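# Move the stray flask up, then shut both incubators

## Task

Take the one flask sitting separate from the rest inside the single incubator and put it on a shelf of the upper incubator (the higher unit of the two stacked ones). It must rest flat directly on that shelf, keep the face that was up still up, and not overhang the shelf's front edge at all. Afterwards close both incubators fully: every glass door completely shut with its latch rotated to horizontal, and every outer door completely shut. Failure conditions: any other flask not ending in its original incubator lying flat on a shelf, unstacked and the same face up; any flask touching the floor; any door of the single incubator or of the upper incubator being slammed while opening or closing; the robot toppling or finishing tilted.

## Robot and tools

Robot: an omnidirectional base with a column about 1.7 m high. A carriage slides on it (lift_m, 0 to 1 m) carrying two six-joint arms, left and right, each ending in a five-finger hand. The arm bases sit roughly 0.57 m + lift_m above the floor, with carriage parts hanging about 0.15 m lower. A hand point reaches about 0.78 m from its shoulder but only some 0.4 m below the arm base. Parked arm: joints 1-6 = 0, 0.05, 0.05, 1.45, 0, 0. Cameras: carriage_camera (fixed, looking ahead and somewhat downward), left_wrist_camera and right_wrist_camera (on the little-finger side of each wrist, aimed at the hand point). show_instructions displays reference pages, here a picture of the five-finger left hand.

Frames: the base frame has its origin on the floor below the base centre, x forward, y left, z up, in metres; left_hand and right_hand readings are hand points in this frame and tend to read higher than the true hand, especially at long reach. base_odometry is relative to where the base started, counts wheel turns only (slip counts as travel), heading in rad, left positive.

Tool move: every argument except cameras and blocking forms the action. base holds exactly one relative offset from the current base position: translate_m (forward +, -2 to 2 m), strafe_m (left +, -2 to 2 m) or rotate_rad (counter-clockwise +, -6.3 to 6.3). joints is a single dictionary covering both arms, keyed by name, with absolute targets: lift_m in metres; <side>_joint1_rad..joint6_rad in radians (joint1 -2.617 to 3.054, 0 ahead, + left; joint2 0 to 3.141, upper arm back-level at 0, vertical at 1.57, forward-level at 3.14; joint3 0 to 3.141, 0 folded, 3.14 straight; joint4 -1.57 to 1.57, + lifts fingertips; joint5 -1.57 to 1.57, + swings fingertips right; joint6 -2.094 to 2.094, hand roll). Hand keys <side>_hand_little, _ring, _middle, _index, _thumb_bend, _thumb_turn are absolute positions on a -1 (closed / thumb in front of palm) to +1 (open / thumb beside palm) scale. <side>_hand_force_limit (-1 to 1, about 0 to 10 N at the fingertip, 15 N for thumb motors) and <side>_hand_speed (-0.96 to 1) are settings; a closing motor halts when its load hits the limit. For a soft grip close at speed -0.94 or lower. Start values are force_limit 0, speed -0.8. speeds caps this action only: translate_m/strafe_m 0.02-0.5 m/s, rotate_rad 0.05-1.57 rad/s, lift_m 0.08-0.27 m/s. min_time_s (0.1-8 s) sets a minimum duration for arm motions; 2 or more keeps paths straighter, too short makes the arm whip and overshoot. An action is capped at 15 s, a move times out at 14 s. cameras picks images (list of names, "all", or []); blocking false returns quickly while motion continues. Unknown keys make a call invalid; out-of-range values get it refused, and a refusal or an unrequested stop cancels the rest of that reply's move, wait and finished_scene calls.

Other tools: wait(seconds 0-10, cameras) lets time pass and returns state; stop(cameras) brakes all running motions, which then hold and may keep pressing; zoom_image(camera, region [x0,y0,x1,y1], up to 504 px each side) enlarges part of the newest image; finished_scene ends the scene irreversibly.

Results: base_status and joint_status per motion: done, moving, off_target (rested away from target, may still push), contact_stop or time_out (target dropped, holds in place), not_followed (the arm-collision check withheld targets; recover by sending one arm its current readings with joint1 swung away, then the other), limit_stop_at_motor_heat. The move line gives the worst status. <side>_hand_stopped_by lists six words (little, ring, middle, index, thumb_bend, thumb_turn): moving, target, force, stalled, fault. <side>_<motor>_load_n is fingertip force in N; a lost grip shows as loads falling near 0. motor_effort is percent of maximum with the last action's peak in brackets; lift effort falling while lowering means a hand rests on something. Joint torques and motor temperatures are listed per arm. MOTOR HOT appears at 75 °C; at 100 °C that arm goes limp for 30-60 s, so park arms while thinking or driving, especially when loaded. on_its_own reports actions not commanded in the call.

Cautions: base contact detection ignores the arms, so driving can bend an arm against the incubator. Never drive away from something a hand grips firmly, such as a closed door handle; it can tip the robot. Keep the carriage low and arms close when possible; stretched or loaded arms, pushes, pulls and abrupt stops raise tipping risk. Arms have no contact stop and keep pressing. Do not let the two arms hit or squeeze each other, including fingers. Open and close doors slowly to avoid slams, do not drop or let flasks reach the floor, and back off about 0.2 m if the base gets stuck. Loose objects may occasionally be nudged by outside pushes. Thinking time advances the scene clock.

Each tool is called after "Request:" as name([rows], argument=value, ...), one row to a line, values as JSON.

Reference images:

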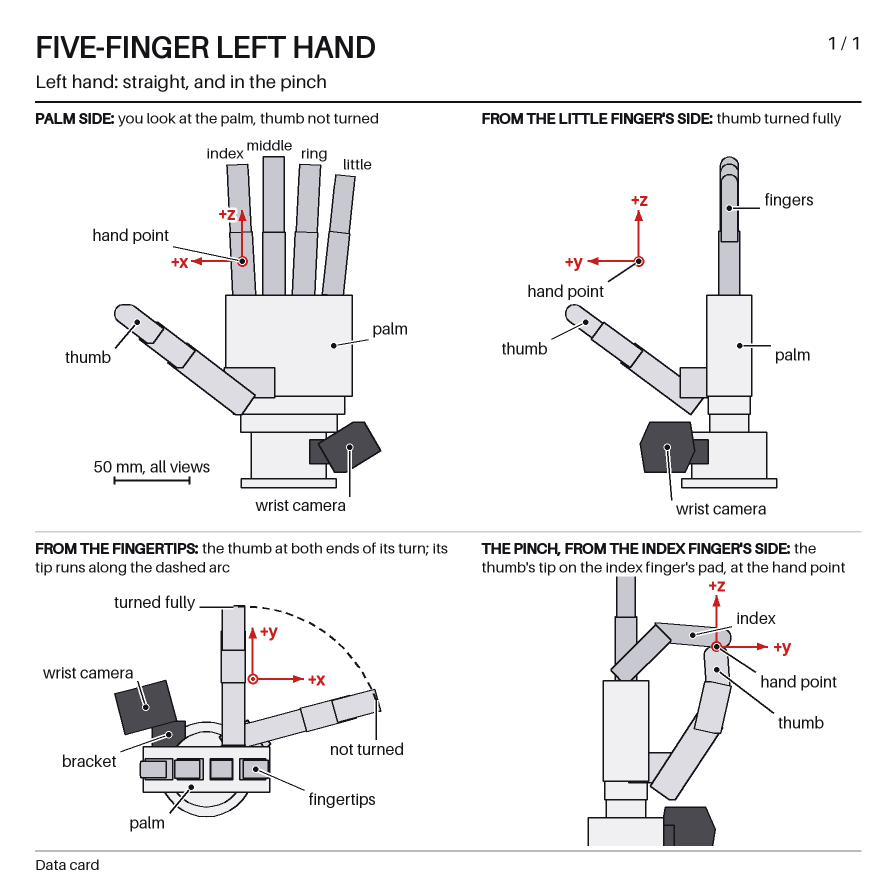

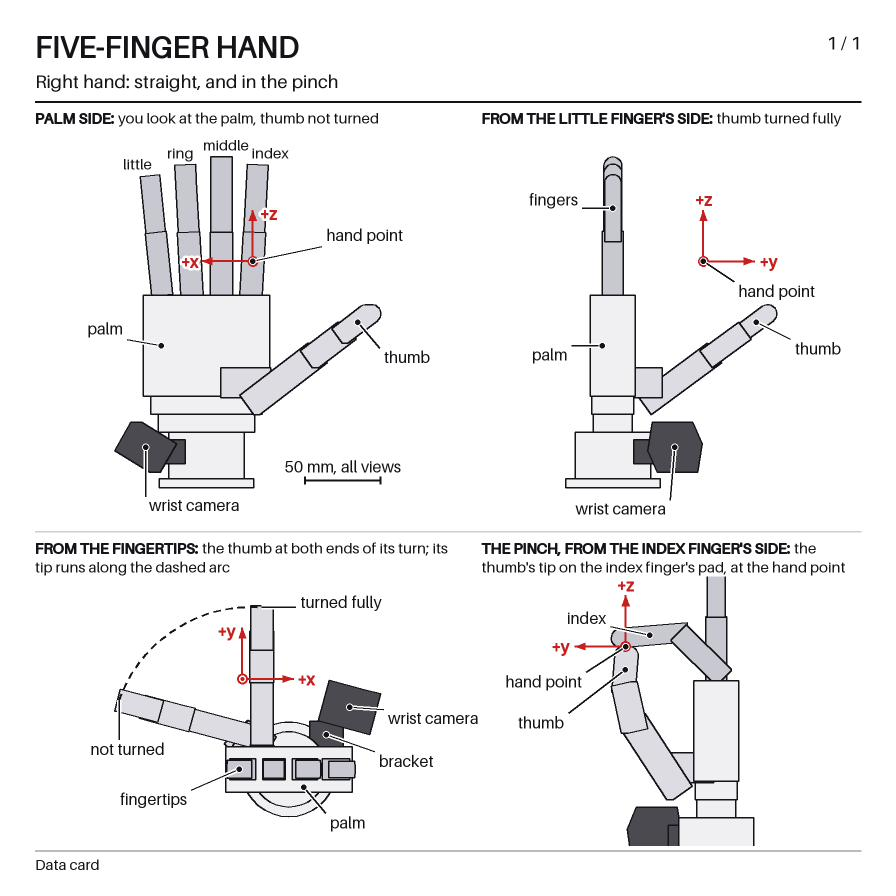

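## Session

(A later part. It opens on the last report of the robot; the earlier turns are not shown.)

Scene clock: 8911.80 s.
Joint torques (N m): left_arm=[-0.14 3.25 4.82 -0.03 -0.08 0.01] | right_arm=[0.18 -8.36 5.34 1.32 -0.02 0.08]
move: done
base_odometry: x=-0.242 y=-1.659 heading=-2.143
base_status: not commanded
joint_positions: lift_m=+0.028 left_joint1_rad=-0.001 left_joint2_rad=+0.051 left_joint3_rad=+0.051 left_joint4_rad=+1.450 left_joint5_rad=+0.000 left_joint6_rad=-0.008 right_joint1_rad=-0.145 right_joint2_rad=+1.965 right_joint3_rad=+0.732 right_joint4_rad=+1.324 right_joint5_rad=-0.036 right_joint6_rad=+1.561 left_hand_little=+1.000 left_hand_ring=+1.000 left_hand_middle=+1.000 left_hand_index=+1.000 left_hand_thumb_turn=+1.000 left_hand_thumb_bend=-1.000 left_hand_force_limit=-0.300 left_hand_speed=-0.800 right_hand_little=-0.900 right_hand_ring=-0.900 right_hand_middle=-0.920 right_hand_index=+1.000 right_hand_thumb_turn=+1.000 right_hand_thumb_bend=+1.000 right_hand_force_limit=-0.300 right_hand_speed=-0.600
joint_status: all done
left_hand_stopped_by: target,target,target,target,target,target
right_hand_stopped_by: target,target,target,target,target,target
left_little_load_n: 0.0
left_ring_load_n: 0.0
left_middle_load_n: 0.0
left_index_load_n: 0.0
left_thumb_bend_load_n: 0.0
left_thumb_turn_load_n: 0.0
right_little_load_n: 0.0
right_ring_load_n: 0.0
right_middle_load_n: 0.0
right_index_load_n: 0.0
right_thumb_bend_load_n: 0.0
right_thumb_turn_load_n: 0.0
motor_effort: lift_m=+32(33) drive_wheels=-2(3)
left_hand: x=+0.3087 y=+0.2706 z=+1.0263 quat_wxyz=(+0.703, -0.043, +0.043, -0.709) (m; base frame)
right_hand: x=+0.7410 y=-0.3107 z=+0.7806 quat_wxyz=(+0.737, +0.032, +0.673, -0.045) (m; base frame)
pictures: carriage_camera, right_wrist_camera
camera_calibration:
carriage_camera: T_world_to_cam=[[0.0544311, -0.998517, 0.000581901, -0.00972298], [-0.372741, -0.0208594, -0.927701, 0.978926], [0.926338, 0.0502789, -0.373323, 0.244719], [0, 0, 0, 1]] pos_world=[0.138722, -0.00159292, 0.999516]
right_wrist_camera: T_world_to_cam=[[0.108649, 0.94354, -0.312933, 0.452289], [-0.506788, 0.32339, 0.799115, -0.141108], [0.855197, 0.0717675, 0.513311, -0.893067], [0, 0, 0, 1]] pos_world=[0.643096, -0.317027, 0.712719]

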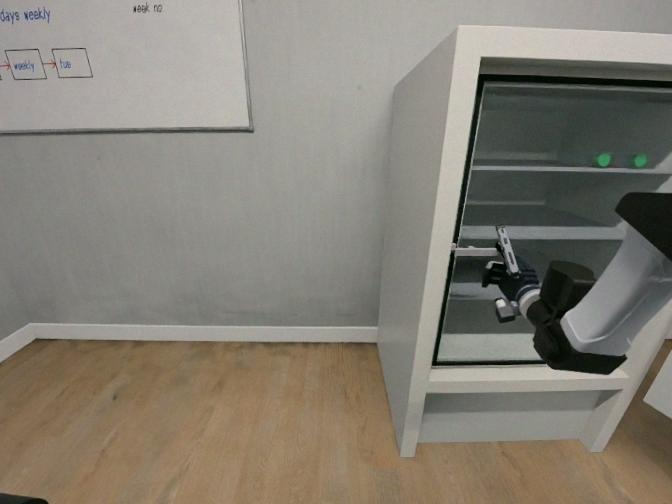

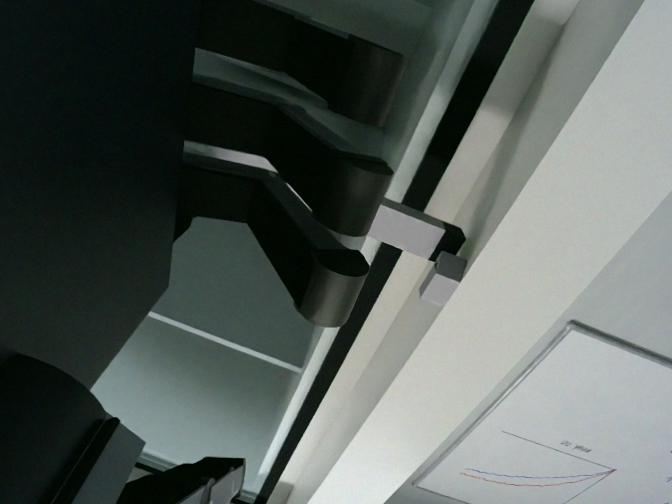

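Request:
move(joints={"lift_m": 0.06}, speeds={"lift_m": 0.08})

Request:
move(base={"translate_m": -0.1}, speeds={"translate_m": 0.05})

Request:
move(base={"strafe_m": 0.12}, joints={"lift_m": 0.05}, speeds={"strafe_m": 0.1}, cameras=["carriage_camera", "right_wrist_camera"])

Request:
zoom_image(camera="carriage_camera", region=[450, 200, 570, 300])

Scene clock: 8933.50 s.
Joint torques (N m): left_arm=[-0.14 3.3 4.82 -0.03 -0.08 0.01] | right_arm=[0.18 -8.35 5.34 1.82 -0.01 0.08]
move: done
base_odometry: x=-0.242 y=-1.659 heading=-2.143
base_status: not commanded
joint_positions: lift_m=+0.060 left_joint1_rad=-0.001 left_joint2_rad=+0.051 left_joint3_rad=+0.051 left_joint4_rad=+1.450 left_joint5_rad=+0.000 left_joint6_rad=-0.008 right_joint1_rad=-0.145 right_joint2_rad=+1.965 right_joint3_rad=+0.732 right_joint4_rad=+1.277 right_joint5_rad=-0.036 right_joint6_rad=+1.561 left_hand_little=+1.000 left_hand_ring=+1.000 left_hand_middle=+1.000 left_hand_index=+1.000 left_hand_thumb_turn=+1.000 left_hand_thumb_bend=-1.000 left_hand_force_limit=-0.300 left_hand_speed=-0.800 right_hand_little=-0.900 right_hand_ring=-0.900 right_hand_middle=-0.920 right_hand_index=+1.000 right_hand_thumb_turn=+1.000 right_hand_thumb_bend=+1.000 right_hand_force_limit=-0.300 right_hand_speed=-0.600
joint_status: all done
left_hand_stopped_by: target,target,target,target,target,target
right_hand_stopped_by: target,target,target,target,target,target
left_little_load_n: 0.0
left_ring_load_n: 0.0
left_middle_load_n: 0.0
left_index_load_n: 0.0
left_thumb_bend_load_n: 0.0
left_thumb_turn_load_n: 0.0
right_little_load_n: 0.0
right_ring_load_n: 0.0
right_middle_load_n: 0.0
right_index_load_n: 0.0
right_thumb_bend_load_n: 0.0
right_thumb_turn_load_n: 0.0
motor_effort: lift_m=+32(39) drive_wheels=-2(3)
left_hand: x=+0.3087 y=+0.2706 z=+1.0582 quat_wxyz=(+0.703, -0.043, +0.043, -0.709) (m; base frame)
right_hand: x=+0.7433 y=-0.3111 z=+0.8000 quat_wxyz=(+0.721, +0.034, +0.691, -0.043) (m; base frame)
pictures: none

Scene clock: 8936.00 s.
Joint torques (N m): left_arm=[-0.16 3.25 4.83 -0.03 -0.08 0.01] | right_arm=[0.2 -8.42 5.35 1.85 -0.01 0.08]
move: done
base_odometry: x=-0.187 y=-1.575 heading=-2.143
base_status: done
joint_positions: lift_m=+0.060 left_joint1_rad=-0.001 left_joint2_rad=+0.051 left_joint3_rad=+0.051 left_joint4_rad=+1.449 left_joint5_rad=+0.000 left_joint6_rad=-0.008 right_joint1_rad=-0.145 right_joint2_rad=+1.965 right_joint3_rad=+0.732 right_joint4_rad=+1.274 right_joint5_rad=-0.036 right_joint6_rad=+1.561 left_hand_little=+1.000 left_hand_ring=+1.000 left_hand_middle=+1.000 left_hand_index=+1.000 left_hand_thumb_turn=+1.000 left_hand_thumb_bend=-1.000 left_hand_force_limit=-0.300 left_hand_speed=-0.800 right_hand_little=-0.900 right_hand_ring=-0.900 right_hand_middle=-0.920 right_hand_index=+1.000 right_hand_thumb_turn=+1.000 right_hand_thumb_bend=+1.000 right_hand_force_limit=-0.300 right_hand_speed=-0.600
joint_status: not commanded
left_hand_stopped_by: target,target,target,target,target,target
right_hand_stopped_by: target,target,target,target,target,target
left_little_load_n: 0.0
left_ring_load_n: 0.0
left_middle_load_n: 0.0
left_index_load_n: 0.0
left_thumb_bend_load_n: 0.0
left_thumb_turn_load_n: 0.0
right_little_load_n: 0.0
right_ring_load_n: 0.0
right_middle_load_n: 0.0
right_index_load_n: 0.0
right_thumb_bend_load_n: 0.0
right_thumb_turn_load_n: 0.0
motor_effort: lift_m=+32(32) drive_wheels=-2(6)
left_hand: x=+0.3090 y=+0.2706 z=+1.0581 quat_wxyz=(+0.703, -0.043, +0.043, -0.709) (m; base frame)
right_hand: x=+0.7434 y=-0.3111 z=+0.7994 quat_wxyz=(+0.720, +0.034, +0.692, -0.043) (m; base frame)
pictures: none

Scene clock: 8937.97 s.
Joint torques (N m): left_arm=[-0.16 3.28 4.88 -0.02 -0.03 0.01] | right_arm=[0.2 -8.53 5.35 1.94 0 0.08]
move: done
base_odometry: x=-0.086 y=-1.640 heading=-2.143
base_status: done
joint_positions: lift_m=+0.050 left_joint1_rad=-0.001 left_joint2_rad=+0.051 left_joint3_rad=+0.051 left_joint4_rad=+1.449 left_joint5_rad=+0.000 left_joint6_rad=-0.008 right_joint1_rad=-0.146 right_joint2_rad=+1.966 right_joint3_rad=+0.732 right_joint4_rad=+1.265 right_joint5_rad=-0.038 right_joint6_rad=+1.561 left_hand_little=+1.000 left_hand_ring=+1.000 left_hand_middle=+1.000 left_hand_index=+1.000 left_hand_thumb_turn=+1.000 left_hand_thumb_bend=-1.000 left_hand_force_limit=-0.300 left_hand_speed=-0.800 right_hand_little=-0.900 right_hand_ring=-0.900 right_hand_middle=-0.920 right_hand_index=+1.000 right_hand_thumb_turn=+1.000 right_hand_thumb_bend=+1.000 right_hand_force_limit=-0.300 right_hand_speed=-0.600
joint_status: all done
left_hand_stopped_by: target,target,target,target,target,target
right_hand_stopped_by: target,target,target,target,target,target
left_little_load_n: 0.0
left_ring_load_n: 0.0
left_middle_load_n: 0.0
left_index_load_n: 0.0
left_thumb_bend_load_n: 0.0
left_thumb_turn_load_n: 0.0
right_little_load_n: 0.0
right_ring_load_n: 0.0
right_middle_load_n: 0.0
right_index_load_n: 0.0
right_thumb_bend_load_n: 0.0
right_thumb_turn_load_n: 0.0
motor_effort: lift_m=+33(34) drive_wheels=-3(11)
left_hand: x=+0.3089 y=+0.2706 z=+1.0479 quat_wxyz=(+0.703, -0.043, +0.043, -0.709) (m; base frame)
right_hand: x=+0.7438 y=-0.3111 z=+0.7861 quat_wxyz=(+0.717, +0.034, +0.695, -0.043) (m; base frame)
pictures: carriage_camera, right_wrist_camera
camera_calibration:
carriage_camera: T_world_to_cam=[[0.0544311, -0.998517, 0.000581901, -0.00973572], [-0.372741, -0.0208594, -0.927701, 0.999243], [0.926338, 0.0502789, -0.373323, 0.252895], [0, 0, 0, 1]] pos_world=[0.138722, -0.00159292, 1.02142]
right_wrist_camera: T_world_to_cam=[[0.088812, 0.946371, -0.310636, 0.467848], [-0.458253, 0.315724, 0.830856, -0.207387], [0.884373, 0.0685601, 0.461718, -0.880413], [0, 0, 0, 1]] pos_world=[0.642028, -0.316919, 0.724141]

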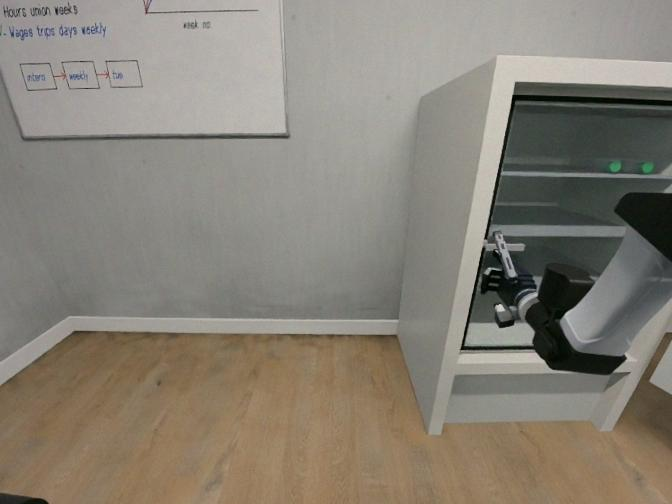

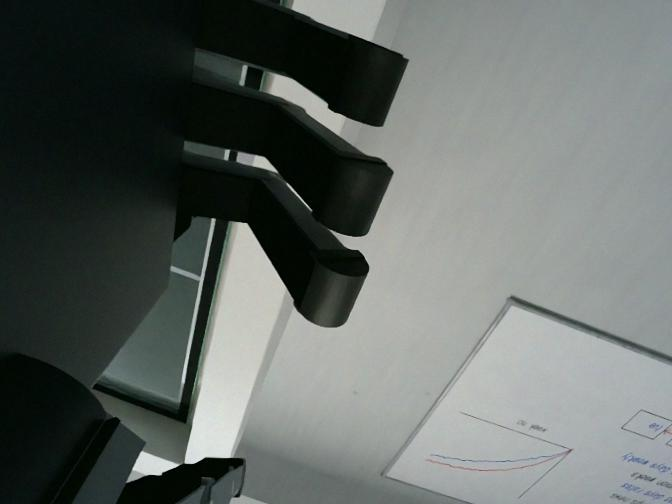

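Scaled by 4.200.

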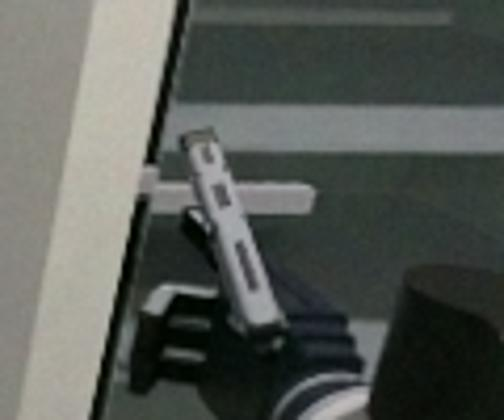

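Request:
move(base={"translate_m": -0.5}, joints={"lift_m": 0.3, "right_hand_middle": 1.0, "right_hand_ring": 1.0, "right_hand_little": 1.0}, speeds={"translate_m": 0.15}, cameras=["carriage_camera"])

Request:
zoom_image(camera="carriage_camera", region=[360, 200, 500, 340])

Scene clock: 8974.77 s.
Joint torques (N m): left_arm=[-0.13 3.29 4.86 -0.01 -0.08 0.01] | right_arm=[0.21 -8.66 5.37 1.98 0 0.07]
move: done
base_odometry: x=+0.184 y=-1.219 heading=-2.143
base_status: done
joint_positions: lift_m=+0.300 left_joint1_rad=-0.001 left_joint2_rad=+0.051 left_joint3_rad=+0.051 left_joint4_rad=+1.448 left_joint5_rad=+0.000 left_joint6_rad=-0.008 right_joint1_rad=-0.146 right_joint2_rad=+1.967 right_joint3_rad=+0.732 right_joint4_rad=+1.264 right_joint5_rad=-0.038 right_joint6_rad=+1.561 left_hand_little=+1.000 left_hand_ring=+1.000 left_hand_middle=+1.000 left_hand_index=+1.000 left_hand_thumb_turn=+1.000 left_hand_thumb_bend=-1.000 left_hand_force_limit=-0.300 left_hand_speed=-0.800 right_hand_little=+1.000 right_hand_ring=+1.000 right_hand_middle=+1.000 right_hand_index=+1.000 right_hand_thumb_turn=+1.000 right_hand_thumb_bend=+1.000 right_hand_force_limit=-0.300 right_hand_speed=-0.600
joint_status: all done
left_hand_stopped_by: target,target,target,target,target,target
right_hand_stopped_by: target,target,target,target,target,target
left_little_load_n: 0.0
left_ring_load_n: 0.0
left_middle_load_n: 0.0
left_index_load_n: 0.0
left_thumb_bend_load_n: 0.0
left_thumb_turn_load_n: 0.0
right_little_load_n: 0.0
right_ring_load_n: 0.0
right_middle_load_n: 0.0
right_index_load_n: 0.0
right_thumb_bend_load_n: 0.0
right_thumb_turn_load_n: 0.0
motor_effort: lift_m=+32(40) drive_wheels=-1(11)
left_hand: x=+0.3090 y=+0.2706 z=+1.2980 quat_wxyz=(+0.703, -0.043, +0.043, -0.709) (m; base frame)
right_hand: x=+0.7439 y=-0.3111 z=+1.0354 quat_wxyz=(+0.716, +0.034, +0.696, -0.043) (m; base frame)
pictures: carriage_camera

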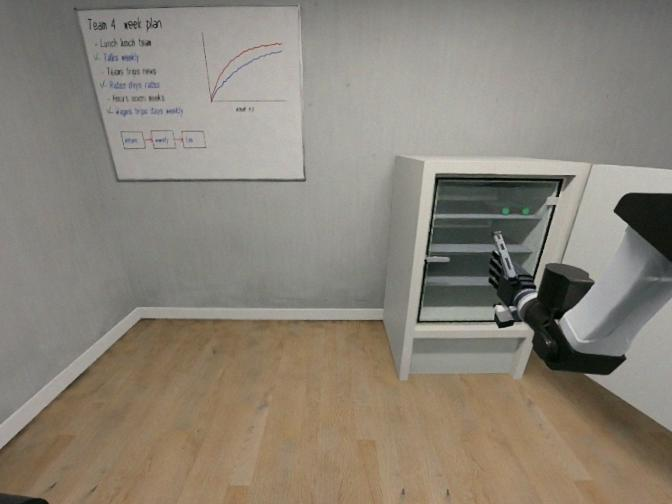

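Scaled by 3.600.

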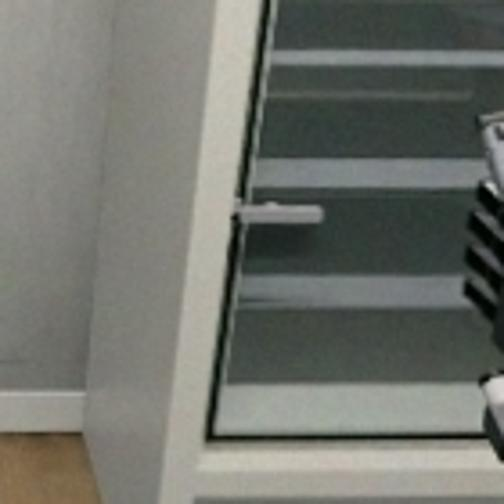

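Request:
move(base={"translate_m": -0.22}, joints={"right_hand_thumb_bend": -1.0}, speeds={"translate_m": 0.15})

Request:
move(base={"strafe_m": -0.6}, speeds={"strafe_m": 0.15}, cameras=["carriage_camera"])

Scene clock: 8993.53 s.
Joint torques (N m): left_arm=[-0.14 3.29 4.88 -0.02 -0.08 0.01] | right_arm=[0.2 -8.69 5.37 1.98 0.01 0.06]
move: done
base_odometry: x=+0.304 y=-1.034 heading=-2.143
base_status: done
joint_positions: lift_m=+0.300 left_joint1_rad=-0.001 left_joint2_rad=+0.051 left_joint3_rad=+0.051 left_joint4_rad=+1.448 left_joint5_rad=+0.000 left_joint6_rad=-0.008 right_joint1_rad=-0.146 right_joint2_rad=+1.967 right_joint3_rad=+0.732 right_joint4_rad=+1.264 right_joint5_rad=-0.039 right_joint6_rad=+1.561 left_hand_little=+1.000 left_hand_ring=+1.000 left_hand_middle=+1.000 left_hand_index=+1.000 left_hand_thumb_turn=+1.000 left_hand_thumb_bend=-1.000 left_hand_force_limit=-0.300 left_hand_speed=-0.800 right_hand_little=+1.000 right_hand_ring=+1.000 right_hand_middle=+1.000 right_hand_index=+1.000 right_hand_thumb_turn=+1.000 right_hand_thumb_bend=-1.000 right_hand_force_limit=-0.300 right_hand_speed=-0.600
joint_status: all done
left_hand_stopped_by: target,target,target,target,target,target
right_hand_stopped_by: target,target,target,target,target,target
left_little_load_n: 0.0
left_ring_load_n: 0.0
left_middle_load_n: 0.0
left_index_load_n: 0.0
left_thumb_bend_load_n: 0.0
left_thumb_turn_load_n: 0.0
right_little_load_n: 0.0
right_ring_load_n: 0.0
right_middle_load_n: 0.0
right_index_load_n: 0.0
right_thumb_bend_load_n: 0.0
right_thumb_turn_load_n: 0.0
motor_effort: lift_m=+32(32) drive_wheels=-1(10)
left_hand: x=+0.3091 y=+0.2706 z=+1.2980 quat_wxyz=(+0.703, -0.043, +0.043, -0.709) (m; base frame)
right_hand: x=+0.7439 y=-0.3109 z=+1.0354 quat_wxyz=(+0.716, +0.034, +0.696, -0.042) (m; base frame)
pictures: none

Scene clock: 8998.53 s.
Joint torques (N m): left_arm=[-0.14 3.28 4.88 -0.01 -0.07 0] | right_arm=[0.13 -8.65 5.37 1.98 0.02 0.06]
move: done
base_odometry: x=-0.200 y=-0.709 heading=-2.143
base_status: done
joint_positions: lift_m=+0.300 left_joint1_rad=-0.001 left_joint2_rad=+0.051 left_joint3_rad=+0.051 left_joint4_rad=+1.448 left_joint5_rad=-0.001 left_joint6_rad=-0.008 right_joint1_rad=-0.145 right_joint2_rad=+1.967 right_joint3_rad=+0.732 right_joint4_rad=+1.264 right_joint5_rad=-0.040 right_joint6_rad=+1.561 left_hand_little=+1.000 left_hand_ring=+1.000 left_hand_middle=+1.000 left_hand_index=+1.000 left_hand_thumb_turn=+1.000 left_hand_thumb_bend=-1.000 left_hand_force_limit=-0.300 left_hand_speed=-0.800 right_hand_little=+1.000 right_hand_ring=+1.000 right_hand_middle=+1.000 right_hand_index=+1.000 right_hand_thumb_turn=+1.000 right_hand_thumb_bend=-1.000 right_hand_force_limit=-0.300 right_hand_speed=-0.600
joint_status: not commanded
left_hand_stopped_by: target,target,target,target,target,target
right_hand_stopped_by: target,target,target,target,target,target
left_little_load_n: 0.0
left_ring_load_n: 0.0
left_middle_load_n: 0.0
left_index_load_n: 0.0
left_thumb_bend_load_n: -0.5
left_thumb_turn_load_n: 0.0
right_little_load_n: 0.0
right_ring_load_n: 0.0
right_middle_load_n: 0.0
right_index_load_n: 0.0
right_thumb_bend_load_n: 0.0
right_thumb_turn_load_n: 0.0
motor_effort: lift_m=+32(32) drive_wheels=-4(10)
left_hand: x=+0.3091 y=+0.2707 z=+1.2980 quat_wxyz=(+0.703, -0.044, +0.043, -0.709) (m; base frame)
right_hand: x=+0.7438 y=-0.3102 z=+1.0354 quat_wxyz=(+0.716, +0.033, +0.696, -0.041) (m; base frame)
pictures: carriage_camera

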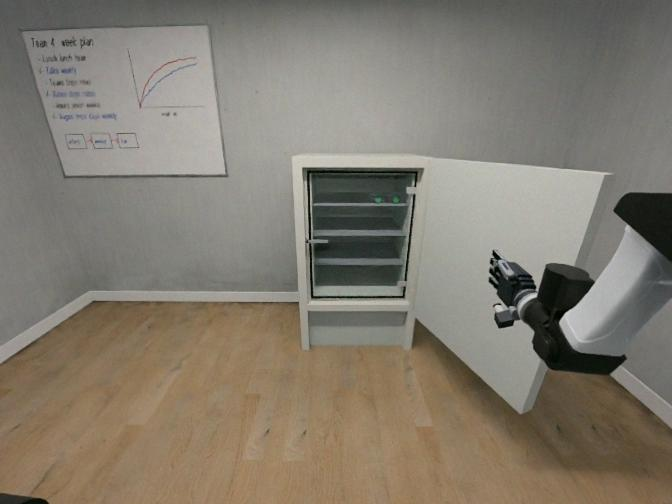

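Request:
move(base={"strafe_m": -0.43}, speeds={"strafe_m": 0.12}, cameras=["carriage_camera"])

Scene clock: 9025.03 s.
Joint torques (N m): left_arm=[-0.14 3.28 4.88 -0.01 -0.07 0] | right_arm=[-0.01 -8.69 5.37 1.98 0.04 0.06]
move: done
base_odometry: x=-0.562 y=-0.476 heading=-2.144
base_status: done
joint_positions: lift_m=+0.300 left_joint1_rad=-0.001 left_joint2_rad=+0.051 left_joint3_rad=+0.051 left_joint4_rad=+1.448 left_joint5_rad=-0.001 left_joint6_rad=-0.008 right_joint1_rad=-0.144 right_joint2_rad=+1.967 right_joint3_rad=+0.732 right_joint4_rad=+1.264 right_joint5_rad=-0.041 right_joint6_rad=+1.561 left_hand_little=+1.000 left_hand_ring=+1.000 left_hand_middle=+1.000 left_hand_index=+1.000 left_hand_thumb_turn=+1.000 left_hand_thumb_bend=-1.000 left_hand_force_limit=-0.300 left_hand_speed=-0.800 right_hand_little=+1.000 right_hand_ring=+1.000 right_hand_middle=+1.000 right_hand_index=+1.000 right_hand_thumb_turn=+1.000 right_hand_thumb_bend=-1.000 right_hand_force_limit=-0.300 right_hand_speed=-0.600
joint_status: not commanded
left_hand_stopped_by: target,target,target,target,target,target
right_hand_stopped_by: target,target,target,target,target,target
left_little_load_n: 0.0
left_ring_load_n: 0.0
left_middle_load_n: 0.0
left_index_load_n: 0.0
left_thumb_bend_load_n: 0.0
left_thumb_turn_load_n: 0.0
right_little_load_n: 0.0
right_ring_load_n: 0.0
right_middle_load_n: 0.0
right_index_load_n: 0.0
right_thumb_bend_load_n: 0.0
right_thumb_turn_load_n: 0.0
motor_effort: lift_m=+32(32) drive_wheels=-2(12)
left_hand: x=+0.3091 y=+0.2707 z=+1.2980 quat_wxyz=(+0.703, -0.044, +0.043, -0.709) (m; base frame)
right_hand: x=+0.7438 y=-0.3094 z=+1.0354 quat_wxyz=(+0.716, +0.032, +0.696, -0.041) (m; base frame)
pictures: carriage_camera

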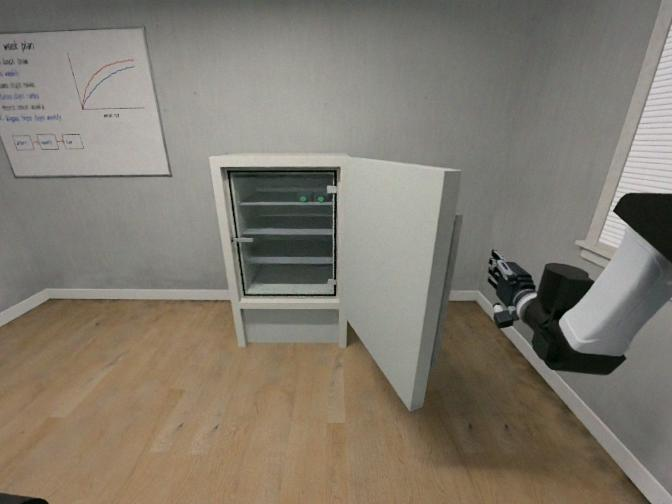

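Request:
move(base={"translate_m": 0.2}, speeds={"translate_m": 0.1})

Request:
move(base={"strafe_m": 0.12}, speeds={"strafe_m": 0.06}, cameras=["carriage_camera", "right_wrist_camera"])

Scene clock: 9039.53 s.
Joint torques (N m): left_arm=[-0.14 3.26 4.86 -0.03 -0.07 0.01] | right_arm=[0.01 -8.66 5.35 1.97 0.04 0.07]
move: done
base_odometry: x=-0.670 y=-0.644 heading=-2.144
base_status: done
joint_positions: lift_m=+0.300 left_joint1_rad=-0.001 left_joint2_rad=+0.051 left_joint3_rad=+0.051 left_joint4_rad=+1.449 left_joint5_rad=-0.001 left_joint6_rad=-0.008 right_joint1_rad=-0.144 right_joint2_rad=+1.967 right_joint3_rad=+0.732 right_joint4_rad=+1.264 right_joint5_rad=-0.041 right_joint6_rad=+1.561 left_hand_little=+1.000 left_hand_ring=+1.000 left_hand_middle=+1.000 left_hand_index=+1.000 left_hand_thumb_turn=+1.000 left_hand_thumb_bend=-1.000 left_hand_force_limit=-0.300 left_hand_speed=-0.800 right_hand_little=+1.000 right_hand_ring=+1.000 right_hand_middle=+1.000 right_hand_index=+1.000 right_hand_thumb_turn=+1.000 right_hand_thumb_bend=-1.000 right_hand_force_limit=-0.300 right_hand_speed=-0.600
joint_status: not commanded
left_hand_stopped_by: target,target,target,target,target,target
right_hand_stopped_by: target,target,target,target,target,target
left_little_load_n: 0.0
left_ring_load_n: 0.0
left_middle_load_n: 0.0
left_index_load_n: 0.0
left_thumb_bend_load_n: 0.0
left_thumb_turn_load_n: 0.0
right_little_load_n: 0.0
right_ring_load_n: 0.0
right_middle_load_n: 0.0
right_index_load_n: 0.0
right_thumb_bend_load_n: 0.0
right_thumb_turn_load_n: 0.0
motor_effort: lift_m=+32(32) drive_wheels=-6(12)
left_hand: x=+0.3088 y=+0.2707 z=+1.2981 quat_wxyz=(+0.703, -0.043, +0.042, -0.709) (m; base frame)
right_hand: x=+0.7438 y=-0.3094 z=+1.0354 quat_wxyz=(+0.716, +0.032, +0.696, -0.041) (m; base frame)
pictures: none

Scene clock: 9042.07 s.
Joint torques (N m): left_arm=[-0.16 3.28 4.85 -0.03 -0.01 0.01] | right_arm=[3.52 -8.65 5.72 1.93 -1.81 0.02]
move: done
base_odometry: x=-0.570 y=-0.709 heading=-2.144
base_status: done
joint_positions: lift_m=+0.300 left_joint1_rad=-0.001 left_joint2_rad=+0.051 left_joint3_rad=+0.051 left_joint4_rad=+1.449 left_joint5_rad=-0.001 left_joint6_rad=-0.008 right_joint1_rad=-0.180 right_joint2_rad=+1.967 right_joint3_rad=+0.728 right_joint4_rad=+1.269 right_joint5_rad=+0.150 right_joint6_rad=+1.566 left_hand_little=+1.000 left_hand_ring=+1.000 left_hand_middle=+1.000 left_hand_index=+1.000 left_hand_thumb_turn=+1.000 left_hand_thumb_bend=-1.000 left_hand_force_limit=-0.300 left_hand_speed=-0.800 right_hand_little=+1.000 right_hand_ring=+1.000 right_hand_middle=+1.000 right_hand_index=+1.000 right_hand_thumb_turn=+1.000 right_hand_thumb_bend=-1.000 right_hand_force_limit=-0.300 right_hand_speed=-0.600
joint_status: not commanded
left_hand_stopped_by: target,target,target,target,target,target
right_hand_stopped_by: target,target,target,target,target,target
left_little_load_n: 0.0
left_ring_load_n: 0.0
left_middle_load_n: 0.0
left_index_load_n: -0.5
left_thumb_bend_load_n: 0.0
left_thumb_turn_load_n: 0.0
right_little_load_n: 0.0
right_ring_load_n: 0.0
right_middle_load_n: 1.5
right_index_load_n: 0.0
right_thumb_bend_load_n: 0.0
right_thumb_turn_load_n: 0.0
motor_effort: lift_m=+32(32) drive_wheels=+3(10)
left_hand: x=+0.3088 y=+0.2707 z=+1.2981 quat_wxyz=(+0.703, -0.043, +0.042, -0.709) (m; base frame)
right_hand: x=+0.7449 y=-0.3673 z=+1.0355 quat_wxyz=(+0.707, +0.114, +0.687, -0.118) (m; base frame)
pictures: carriage_camera, right_wrist_camera
camera_calibration:
right_wrist_camera: T_world_to_cam=[[0.295604, 0.906657, -0.300984, 0.419787], [-0.378714, 0.400468, 0.834387, -0.428181], [0.877037, -0.132661, 0.461744, -1.06105], [0, 0, 0, 1]] pos_world=[0.644328, -0.349891, 0.973549]

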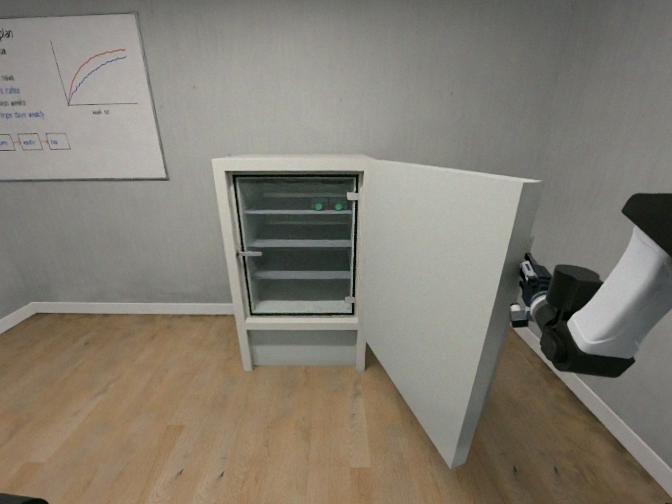

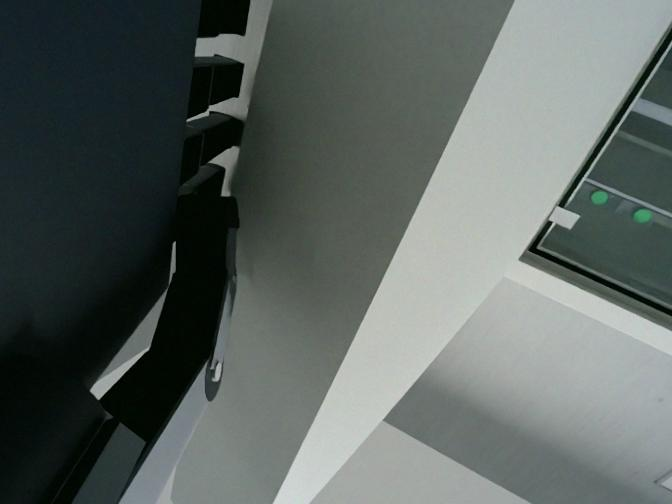

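Request:
move(base={"strafe_m": 0.04}, speeds={"strafe_m": 0.04}, cameras=["carriage_camera", "right_wrist_camera"])

Scene clock: 9067.47 s.
Joint torques (N m): left_arm=[-0.16 3.28 4.88 -0.03 -0.04 0] | right_arm=[4.67 -8.64 6.01 1.88 -2.42 -0.01]
move: done
base_odometry: x=-0.536 y=-0.731 heading=-2.145
base_status: done
joint_positions: lift_m=+0.300 left_joint1_rad=-0.001 left_joint2_rad=+0.051 left_joint3_rad=+0.051 left_joint4_rad=+1.449 left_joint5_rad=-0.001 left_joint6_rad=-0.008 right_joint1_rad=-0.191 right_joint2_rad=+1.967 right_joint3_rad=+0.724 right_joint4_rad=+1.273 right_joint5_rad=+0.213 right_joint6_rad=+1.569 left_hand_little=+1.000 left_hand_ring=+1.000 left_hand_middle=+1.000 left_hand_index=+1.000 left_hand_thumb_turn=+1.000 left_hand_thumb_bend=-1.000 left_hand_force_limit=-0.300 left_hand_speed=-0.800 right_hand_little=+1.000 right_hand_ring=+1.000 right_hand_middle=+1.000 right_hand_index=+1.000 right_hand_thumb_turn=+1.000 right_hand_thumb_bend=-1.000 right_hand_force_limit=-0.300 right_hand_speed=-0.600
joint_status: not commanded
left_hand_stopped_by: target,target,target,target,target,target
right_hand_stopped_by: target,target,target,target,target,target
left_little_load_n: 0.0
left_ring_load_n: 0.0
left_middle_load_n: 0.0
left_index_load_n: 0.0
left_thumb_bend_load_n: 0.0
left_thumb_turn_load_n: 0.0
right_little_load_n: 0.0
right_ring_load_n: 0.0
right_middle_load_n: 2.0
right_index_load_n: 0.0
right_thumb_bend_load_n: 0.0
right_thumb_turn_load_n: 0.0
motor_effort: lift_m=+32(32) drive_wheels=+3(13)
left_hand: x=+0.3088 y=+0.2707 z=+1.2981 quat_wxyz=(+0.703, -0.043, +0.042, -0.709) (m; base frame)
right_hand: x=+0.7424 y=-0.3858 z=+1.0354 quat_wxyz=(+0.703, +0.141, +0.682, -0.143) (m; base frame)
pictures: carriage_camera, right_wrist_camera
camera_calibration:
right_wrist_camera: T_world_to_cam=[[0.362472, 0.883671, -0.29621, 0.373932], [-0.35002, 0.423629, 0.835478, -0.435148], [0.863771, -0.199158, 0.462856, -1.07837], [0, 0, 0, 1]] pos_world=[0.643617, -0.360858, 0.973451]

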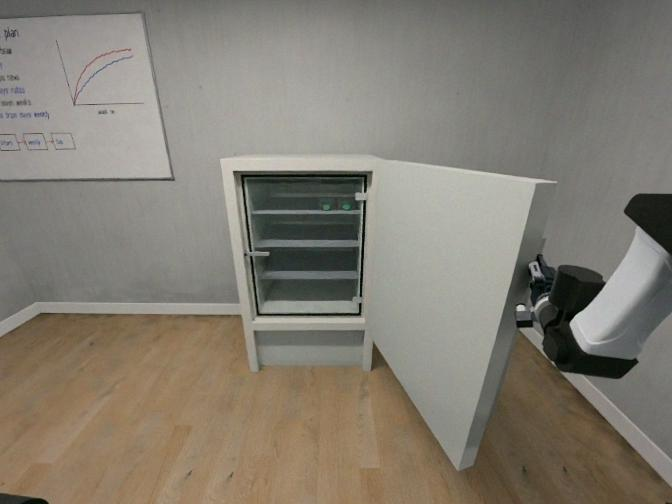

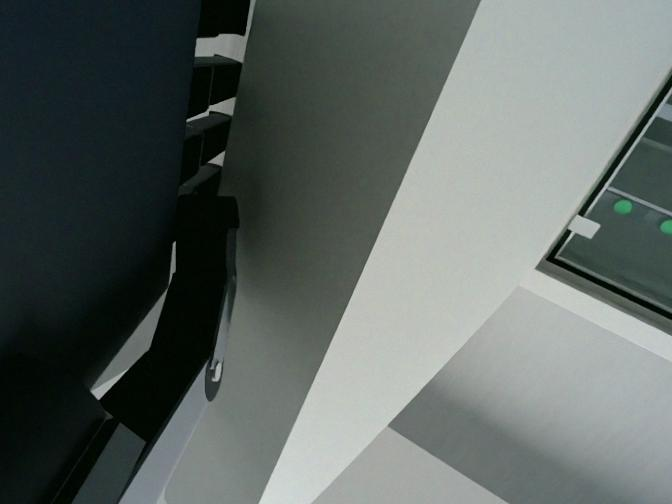

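Request:
wait(seconds=0.5, cameras=["carriage_camera"])

Scene clock: 9102.80 s.
Joint torques (N m): left_arm=[-0.14 3.29 4.88 -0.02 -0.07 0.01] | right_arm=[4.66 -8.62 6.01 1.87 -2.41 -0.01]
Motor temperatures (°C): left_arm=[23 28 32 24 26 23] | right_arm=[26 40 37 38 33 23]
base_odometry: x=-0.536 y=-0.731 heading=-2.145
base_status: done
joint_positions: lift_m=+0.300 left_joint1_rad=-0.001 left_joint2_rad=+0.051 left_joint3_rad=+0.051 left_joint4_rad=+1.449 left_joint5_rad=-0.001 left_joint6_rad=-0.008 right_joint1_rad=-0.191 right_joint2_rad=+1.967 right_joint3_rad=+0.724 right_joint4_rad=+1.273 right_joint5_rad=+0.213 right_joint6_rad=+1.569 left_hand_little=+1.000 left_hand_ring=+1.000 left_hand_middle=+1.000 left_hand_index=+1.000 left_hand_thumb_turn=+1.000 left_hand_thumb_bend=-1.000 left_hand_force_limit=-0.300 left_hand_speed=-0.800 right_hand_little=+1.000 right_hand_ring=+1.000 right_hand_middle=+1.000 right_hand_index=+1.000 right_hand_thumb_turn=+1.000 right_hand_thumb_bend=-1.000 right_hand_force_limit=-0.300 right_hand_speed=-0.600
joint_status: not commanded
left_hand_stopped_by: target,target,target,target,target,target
right_hand_stopped_by: target,target,target,target,target,target
left_little_load_n: 0.0
left_ring_load_n: 0.0
left_middle_load_n: 0.0
left_index_load_n: 0.0
left_thumb_bend_load_n: 0.0
left_thumb_turn_load_n: 0.5
right_little_load_n: 0.0
right_ring_load_n: 0.0
right_middle_load_n: 2.0
right_index_load_n: 0.0
right_thumb_bend_load_n: -0.5
right_thumb_turn_load_n: 0.0
motor_effort: lift_m=+32(32) drive_wheels=+3(13)
left_hand: x=+0.3088 y=+0.2707 z=+1.2981 quat_wxyz=(+0.703, -0.043, +0.042, -0.709) (m; base frame)
right_hand: x=+0.7424 y=-0.3858 z=+1.0354 quat_wxyz=(+0.703, +0.141, +0.682, -0.143) (m; base frame)
wait: 0.50 s; at rest from the start
pictures: carriage_camera

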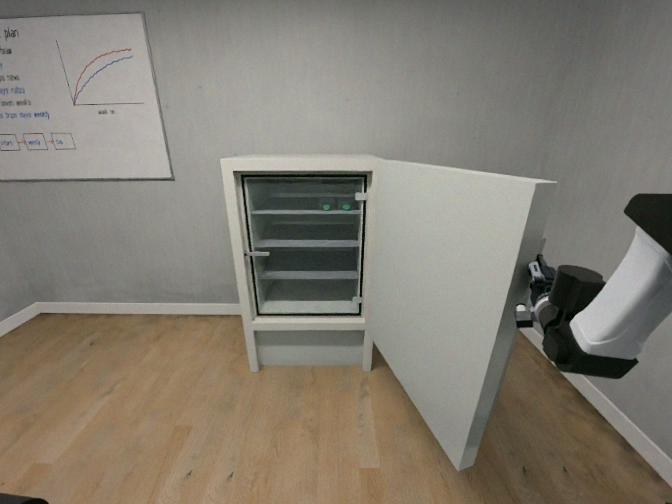

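Request:
move(base={"strafe_m": -0.14}, speeds={"strafe_m": 0.08})

Request:
move(base={"translate_m": -0.35}, speeds={"translate_m": 0.15})

Request:
move(base={"rotate_rad": 0.43}, speeds={"rotate_rad": 0.3}, cameras=["carriage_camera"])

Scene clock: 9125.30 s.
Joint torques (N m): left_arm=[-0.16 3.28 4.86 -0.03 -0.11 0.01] | right_arm=[0.62 -8.64 6.17 1.87 -0.03 -0.01]
move: done
base_odometry: x=-0.654 y=-0.655 heading=-2.145
base_status: done
joint_positions: lift_m=+0.300 left_joint1_rad=-0.001 left_joint2_rad=+0.051 left_joint3_rad=+0.051 left_joint4_rad=+1.449 left_joint5_rad=-0.001 left_joint6_rad=-0.008 right_joint1_rad=-0.150 right_joint2_rad=+1.967 right_joint3_rad=+0.722 right_joint4_rad=+1.276 right_joint5_rad=-0.035 right_joint6_rad=+1.569 left_hand_little=+1.000 left_hand_ring=+1.000 left_hand_middle=+1.000 left_hand_index=+1.000 left_hand_thumb_turn=+1.000 left_hand_thumb_bend=-1.000 left_hand_force_limit=-0.300 left_hand_speed=-0.800 right_hand_little=+1.000 right_hand_ring=+1.000 right_hand_middle=+1.000 right_hand_index=+1.000 right_hand_thumb_turn=+1.000 right_hand_thumb_bend=-1.000 right_hand_force_limit=-0.300 right_hand_speed=-0.600
joint_status: not commanded
left_hand_stopped_by: target,target,target,target,target,target
right_hand_stopped_by: target,target,target,target,target,target
left_little_load_n: 0.0
left_ring_load_n: 0.0
left_middle_load_n: 0.0
left_index_load_n: 0.0
left_thumb_bend_load_n: 0.0
left_thumb_turn_load_n: 0.0
right_little_load_n: 0.0
right_ring_load_n: 0.0
right_middle_load_n: 0.0
right_index_load_n: 0.0
right_thumb_bend_load_n: -0.5
right_thumb_turn_load_n: 0.0
motor_effort: lift_m=+32(32) drive_wheels=-6(13)
left_hand: x=+0.3088 y=+0.2707 z=+1.2981 quat_wxyz=(+0.703, -0.043, +0.042, -0.709) (m; base frame)
right_hand: x=+0.7419 y=-0.3139 z=+1.0351 quat_wxyz=(+0.717, +0.039, +0.695, -0.042) (m; base frame)
pictures: none

Scene clock: 9128.63 s.
Joint torques (N m): left_arm=[-0.16 3.29 4.85 -0.08 -0.07 0.01] | right_arm=[0.5 -8.68 6.17 1.87 -0.01 -0.01]
move: done
base_odometry: x=-0.464 y=-0.361 heading=-2.145
base_status: done
joint_positions: lift_m=+0.300 left_joint1_rad=-0.001 left_joint2_rad=+0.051 left_joint3_rad=+0.051 left_joint4_rad=+1.449 left_joint5_rad=+0.000 left_joint6_rad=-0.008 right_joint1_rad=-0.149 right_joint2_rad=+1.967 right_joint3_rad=+0.722 right_joint4_rad=+1.274 right_joint5_rad=-0.037 right_joint6_rad=+1.569 left_hand_little=+1.000 left_hand_ring=+1.000 left_hand_middle=+1.000 left_hand_index=+1.000 left_hand_thumb_turn=+1.000 left_hand_thumb_bend=-1.000 left_hand_force_limit=-0.300 left_hand_speed=-0.800 right_hand_little=+1.000 right_hand_ring=+1.000 right_hand_middle=+1.000 right_hand_index=+1.000 right_hand_thumb_turn=+1.000 right_hand_thumb_bend=-1.000 right_hand_force_limit=-0.300 right_hand_speed=-0.600
joint_status: not commanded
left_hand_stopped_by: target,target,target,target,target,target
right_hand_stopped_by: target,target,target,target,target,target
left_little_load_n: 0.5
left_ring_load_n: 0.0
left_middle_load_n: 0.0
left_index_load_n: 0.0
left_thumb_bend_load_n: 0.0
left_thumb_turn_load_n: 0.0
right_little_load_n: 0.0
right_ring_load_n: 0.0
right_middle_load_n: 0.0
right_index_load_n: 0.0
right_thumb_bend_load_n: 0.0
right_thumb_turn_load_n: 0.0
motor_effort: lift_m=+32(32) drive_wheels=-2(17)
left_hand: x=+0.3088 y=+0.2707 z=+1.2981 quat_wxyz=(+0.703, -0.043, +0.043, -0.709) (m; base frame)
right_hand: x=+0.7419 y=-0.3128 z=+1.0346 quat_wxyz=(+0.716, +0.038, +0.696, -0.041) (m; base frame)
pictures: none

Scene clock: 9130.73 s.
Joint torques (N m): left_arm=[-0.14 3.28 4.88 -0.02 -0.07 0.01] | right_arm=[-0.03 -8.65 6.17 1.88 0.04 -0.01]
move: done
base_odometry: x=-0.464 y=-0.361 heading=-1.715
base_status: done
joint_positions: lift_m=+0.300 left_joint1_rad=-0.001 left_joint2_rad=+0.051 left_joint3_rad=+0.051 left_joint4_rad=+1.449 left_joint5_rad=+0.000 left_joint6_rad=-0.008 right_joint1_rad=-0.143 right_joint2_rad=+1.967 right_joint3_rad=+0.722 right_joint4_rad=+1.274 right_joint5_rad=-0.042 right_joint6_rad=+1.569 left_hand_little=+1.000 left_hand_ring=+1.000 left_hand_middle=+1.000 left_hand_index=+1.000 left_hand_thumb_turn=+1.000 left_hand_thumb_bend=-1.000 left_hand_force_limit=-0.300 left_hand_speed=-0.800 right_hand_little=+1.000 right_hand_ring=+1.000 right_hand_middle=+1.000 right_hand_index=+1.000 right_hand_thumb_turn=+1.000 right_hand_thumb_bend=-1.000 right_hand_force_limit=-0.300 right_hand_speed=-0.600
joint_status: not commanded
left_hand_stopped_by: target,target,target,target,target,target
right_hand_stopped_by: target,target,target,target,target,target
left_little_load_n: -0.5
left_ring_load_n: 0.0
left_middle_load_n: 0.0
left_index_load_n: 0.0
left_thumb_bend_load_n: 0.0
left_thumb_turn_load_n: 0.0
right_little_load_n: 0.0
right_ring_load_n: 0.0
right_middle_load_n: 0.0
right_index_load_n: 0.0
right_thumb_bend_load_n: -0.5
right_thumb_turn_load_n: -0.5
motor_effort: lift_m=+32(32) drive_wheels=+5(12)
left_hand: x=+0.3088 y=+0.2707 z=+1.2981 quat_wxyz=(+0.703, -0.043, +0.043, -0.709) (m; base frame)
right_hand: x=+0.7417 y=-0.3088 z=+1.0346 quat_wxyz=(+0.716, +0.034, +0.696, -0.038) (m; base frame)
pictures: carriage_camera

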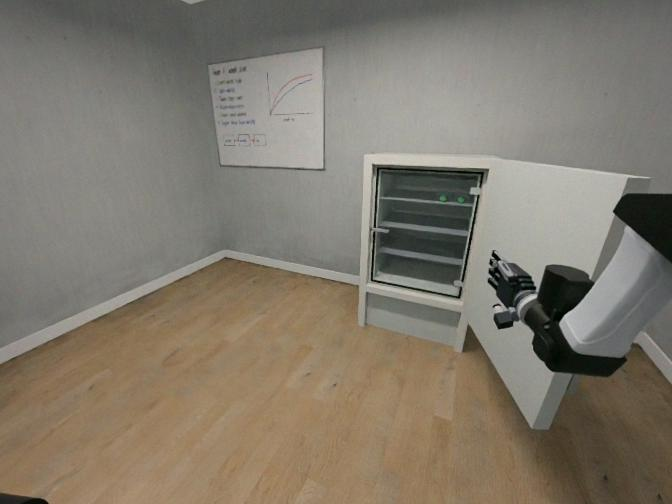

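Request:
move(base={"translate_m": -0.2}, speeds={"translate_m": 0.15}, cameras=["carriage_camera"])

Scene clock: 9166.90 s.
Joint torques (N m): left_arm=[-0.16 3.36 4.66 0.02 -0.07 0.01] | right_arm=[-0.03 -8.61 6.17 1.88 0.04 -0.01]
move: done
base_odometry: x=-0.435 y=-0.163 heading=-1.714
base_status: done
joint_positions: lift_m=+0.300 left_joint1_rad=-0.001 left_joint2_rad=+0.051 left_joint3_rad=+0.051 left_joint4_rad=+1.449 left_joint5_rad=+0.000 left_joint6_rad=-0.008 right_joint1_rad=-0.143 right_joint2_rad=+1.967 right_joint3_rad=+0.722 right_joint4_rad=+1.274 right_joint5_rad=-0.042 right_joint6_rad=+1.569 left_hand_little=+1.000 left_hand_ring=+1.000 left_hand_middle=+1.000 left_hand_index=+1.000 left_hand_thumb_turn=+1.000 left_hand_thumb_bend=-1.000 left_hand_force_limit=-0.300 left_hand_speed=-0.800 right_hand_little=+1.000 right_hand_ring=+1.000 right_hand_middle=+1.000 right_hand_index=+1.000 right_hand_thumb_turn=+1.000 right_hand_thumb_bend=-1.000 right_hand_force_limit=-0.300 right_hand_speed=-0.600
joint_status: not commanded
left_hand_stopped_by: target,target,target,target,target,target
right_hand_stopped_by: target,target,target,target,target,target
left_little_load_n: 0.0
left_ring_load_n: 0.0
left_middle_load_n: -0.5
left_index_load_n: 0.0
left_thumb_bend_load_n: 0.0
left_thumb_turn_load_n: 0.0
right_little_load_n: 0.0
right_ring_load_n: 0.0
right_middle_load_n: 0.0
right_index_load_n: 0.0
right_thumb_bend_load_n: 0.0
right_thumb_turn_load_n: 0.0
motor_effort: lift_m=+32(32) drive_wheels=-9(14)
left_hand: x=+0.3088 y=+0.2707 z=+1.2981 quat_wxyz=(+0.703, -0.043, +0.043, -0.709) (m; base frame)
right_hand: x=+0.7417 y=-0.3088 z=+1.0345 quat_wxyz=(+0.716, +0.034, +0.696, -0.038) (m; base frame)
pictures: carriage_camera

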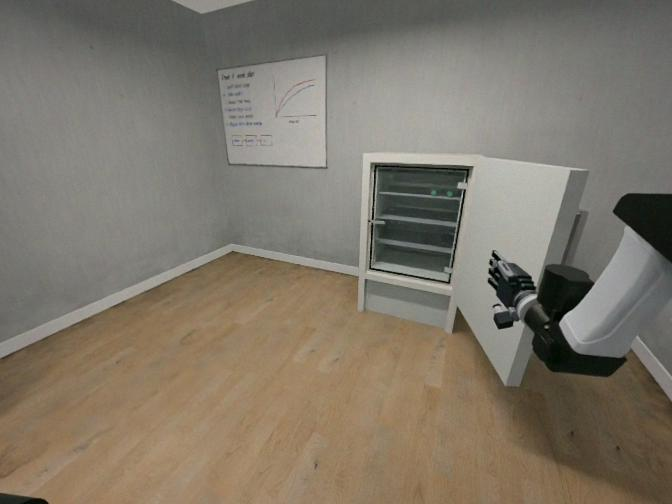

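Request:
move(base={"strafe_m": -0.44}, speeds={"strafe_m": 0.15}, cameras=["carriage_camera","right_wrist_camera"])

Scene clock: 9194.90 s.
Joint torques (N m): left_arm=[-0.16 3.26 4.86 -0.02 -0.07 0.01] | right_arm=[-0.03 -8.64 6.16 1.88 0.05 -0.01]
Motor temperatures (°C): left_arm=[23 28 32 24 26 23] | right_arm=[25 40 38 38 28 23]
move: done
base_odometry: x=-0.871 y=-0.100 heading=-1.714
base_status: done
joint_positions: lift_m=+0.300 left_joint1_rad=-0.001 left_joint2_rad=+0.051 left_joint3_rad=+0.051 left_joint4_rad=+1.449 left_joint5_rad=-0.001 left_joint6_rad=-0.008 right_joint1_rad=-0.143 right_joint2_rad=+1.967 right_joint3_rad=+0.722 right_joint4_rad=+1.274 right_joint5_rad=-0.043 right_joint6_rad=+1.569 left_hand_little=+1.000 left_hand_ring=+1.000 left_hand_middle=+1.000 left_hand_index=+1.000 left_hand_thumb_turn=+1.000 left_hand_thumb_bend=-1.000 left_hand_force_limit=-0.300 left_hand_speed=-0.800 right_hand_little=+1.000 right_hand_ring=+1.000 right_hand_middle=+1.000 right_hand_index=+1.000 right_hand_thumb_turn=+1.000 right_hand_thumb_bend=-1.000 right_hand_force_limit=-0.300 right_hand_speed=-0.600
joint_status: not commanded
left_hand_stopped_by: target,target,target,target,target,target
right_hand_stopped_by: target,target,target,target,target,target
left_little_load_n: 0.0
left_ring_load_n: 0.0
left_middle_load_n: 0.0
left_index_load_n: 0.0
left_thumb_bend_load_n: 0.0
left_thumb_turn_load_n: 0.0
right_little_load_n: -0.5
right_ring_load_n: 0.0
right_middle_load_n: 0.0
right_index_load_n: 0.0
right_thumb_bend_load_n: 0.0
right_thumb_turn_load_n: 0.0
motor_effort: lift_m=+32(32) drive_wheels=-4(10)
left_hand: x=+0.3088 y=+0.2707 z=+1.2981 quat_wxyz=(+0.703, -0.043, +0.043, -0.709) (m; base frame)
right_hand: x=+0.7417 y=-0.3087 z=+1.0345 quat_wxyz=(+0.716, +0.034, +0.696, -0.037) (m; base frame)
pictures: carriage_camera, right_wrist_camera
camera_calibration:
right_wrist_camera: T_world_to_cam=[[0.0810247, 0.949382, -0.303495, 0.542338], [-0.459753, 0.305766, 0.833747, -0.420488], [0.884343, 0.0719786, 0.461256, -0.991793], [0, 0, 0, 1]] pos_world=[0.639821, -0.314927, 0.972648]

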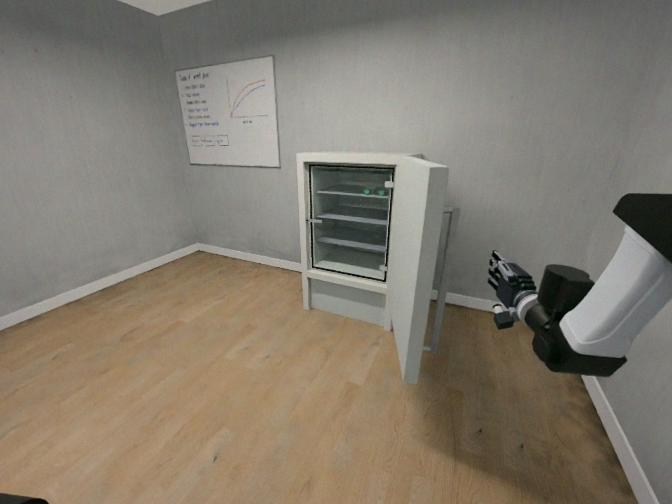

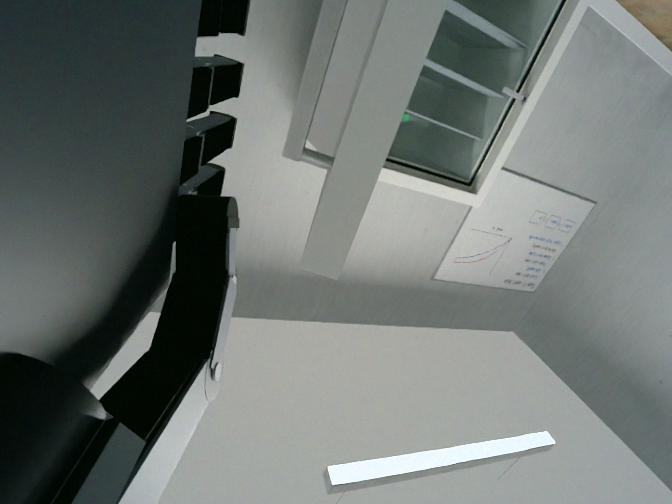

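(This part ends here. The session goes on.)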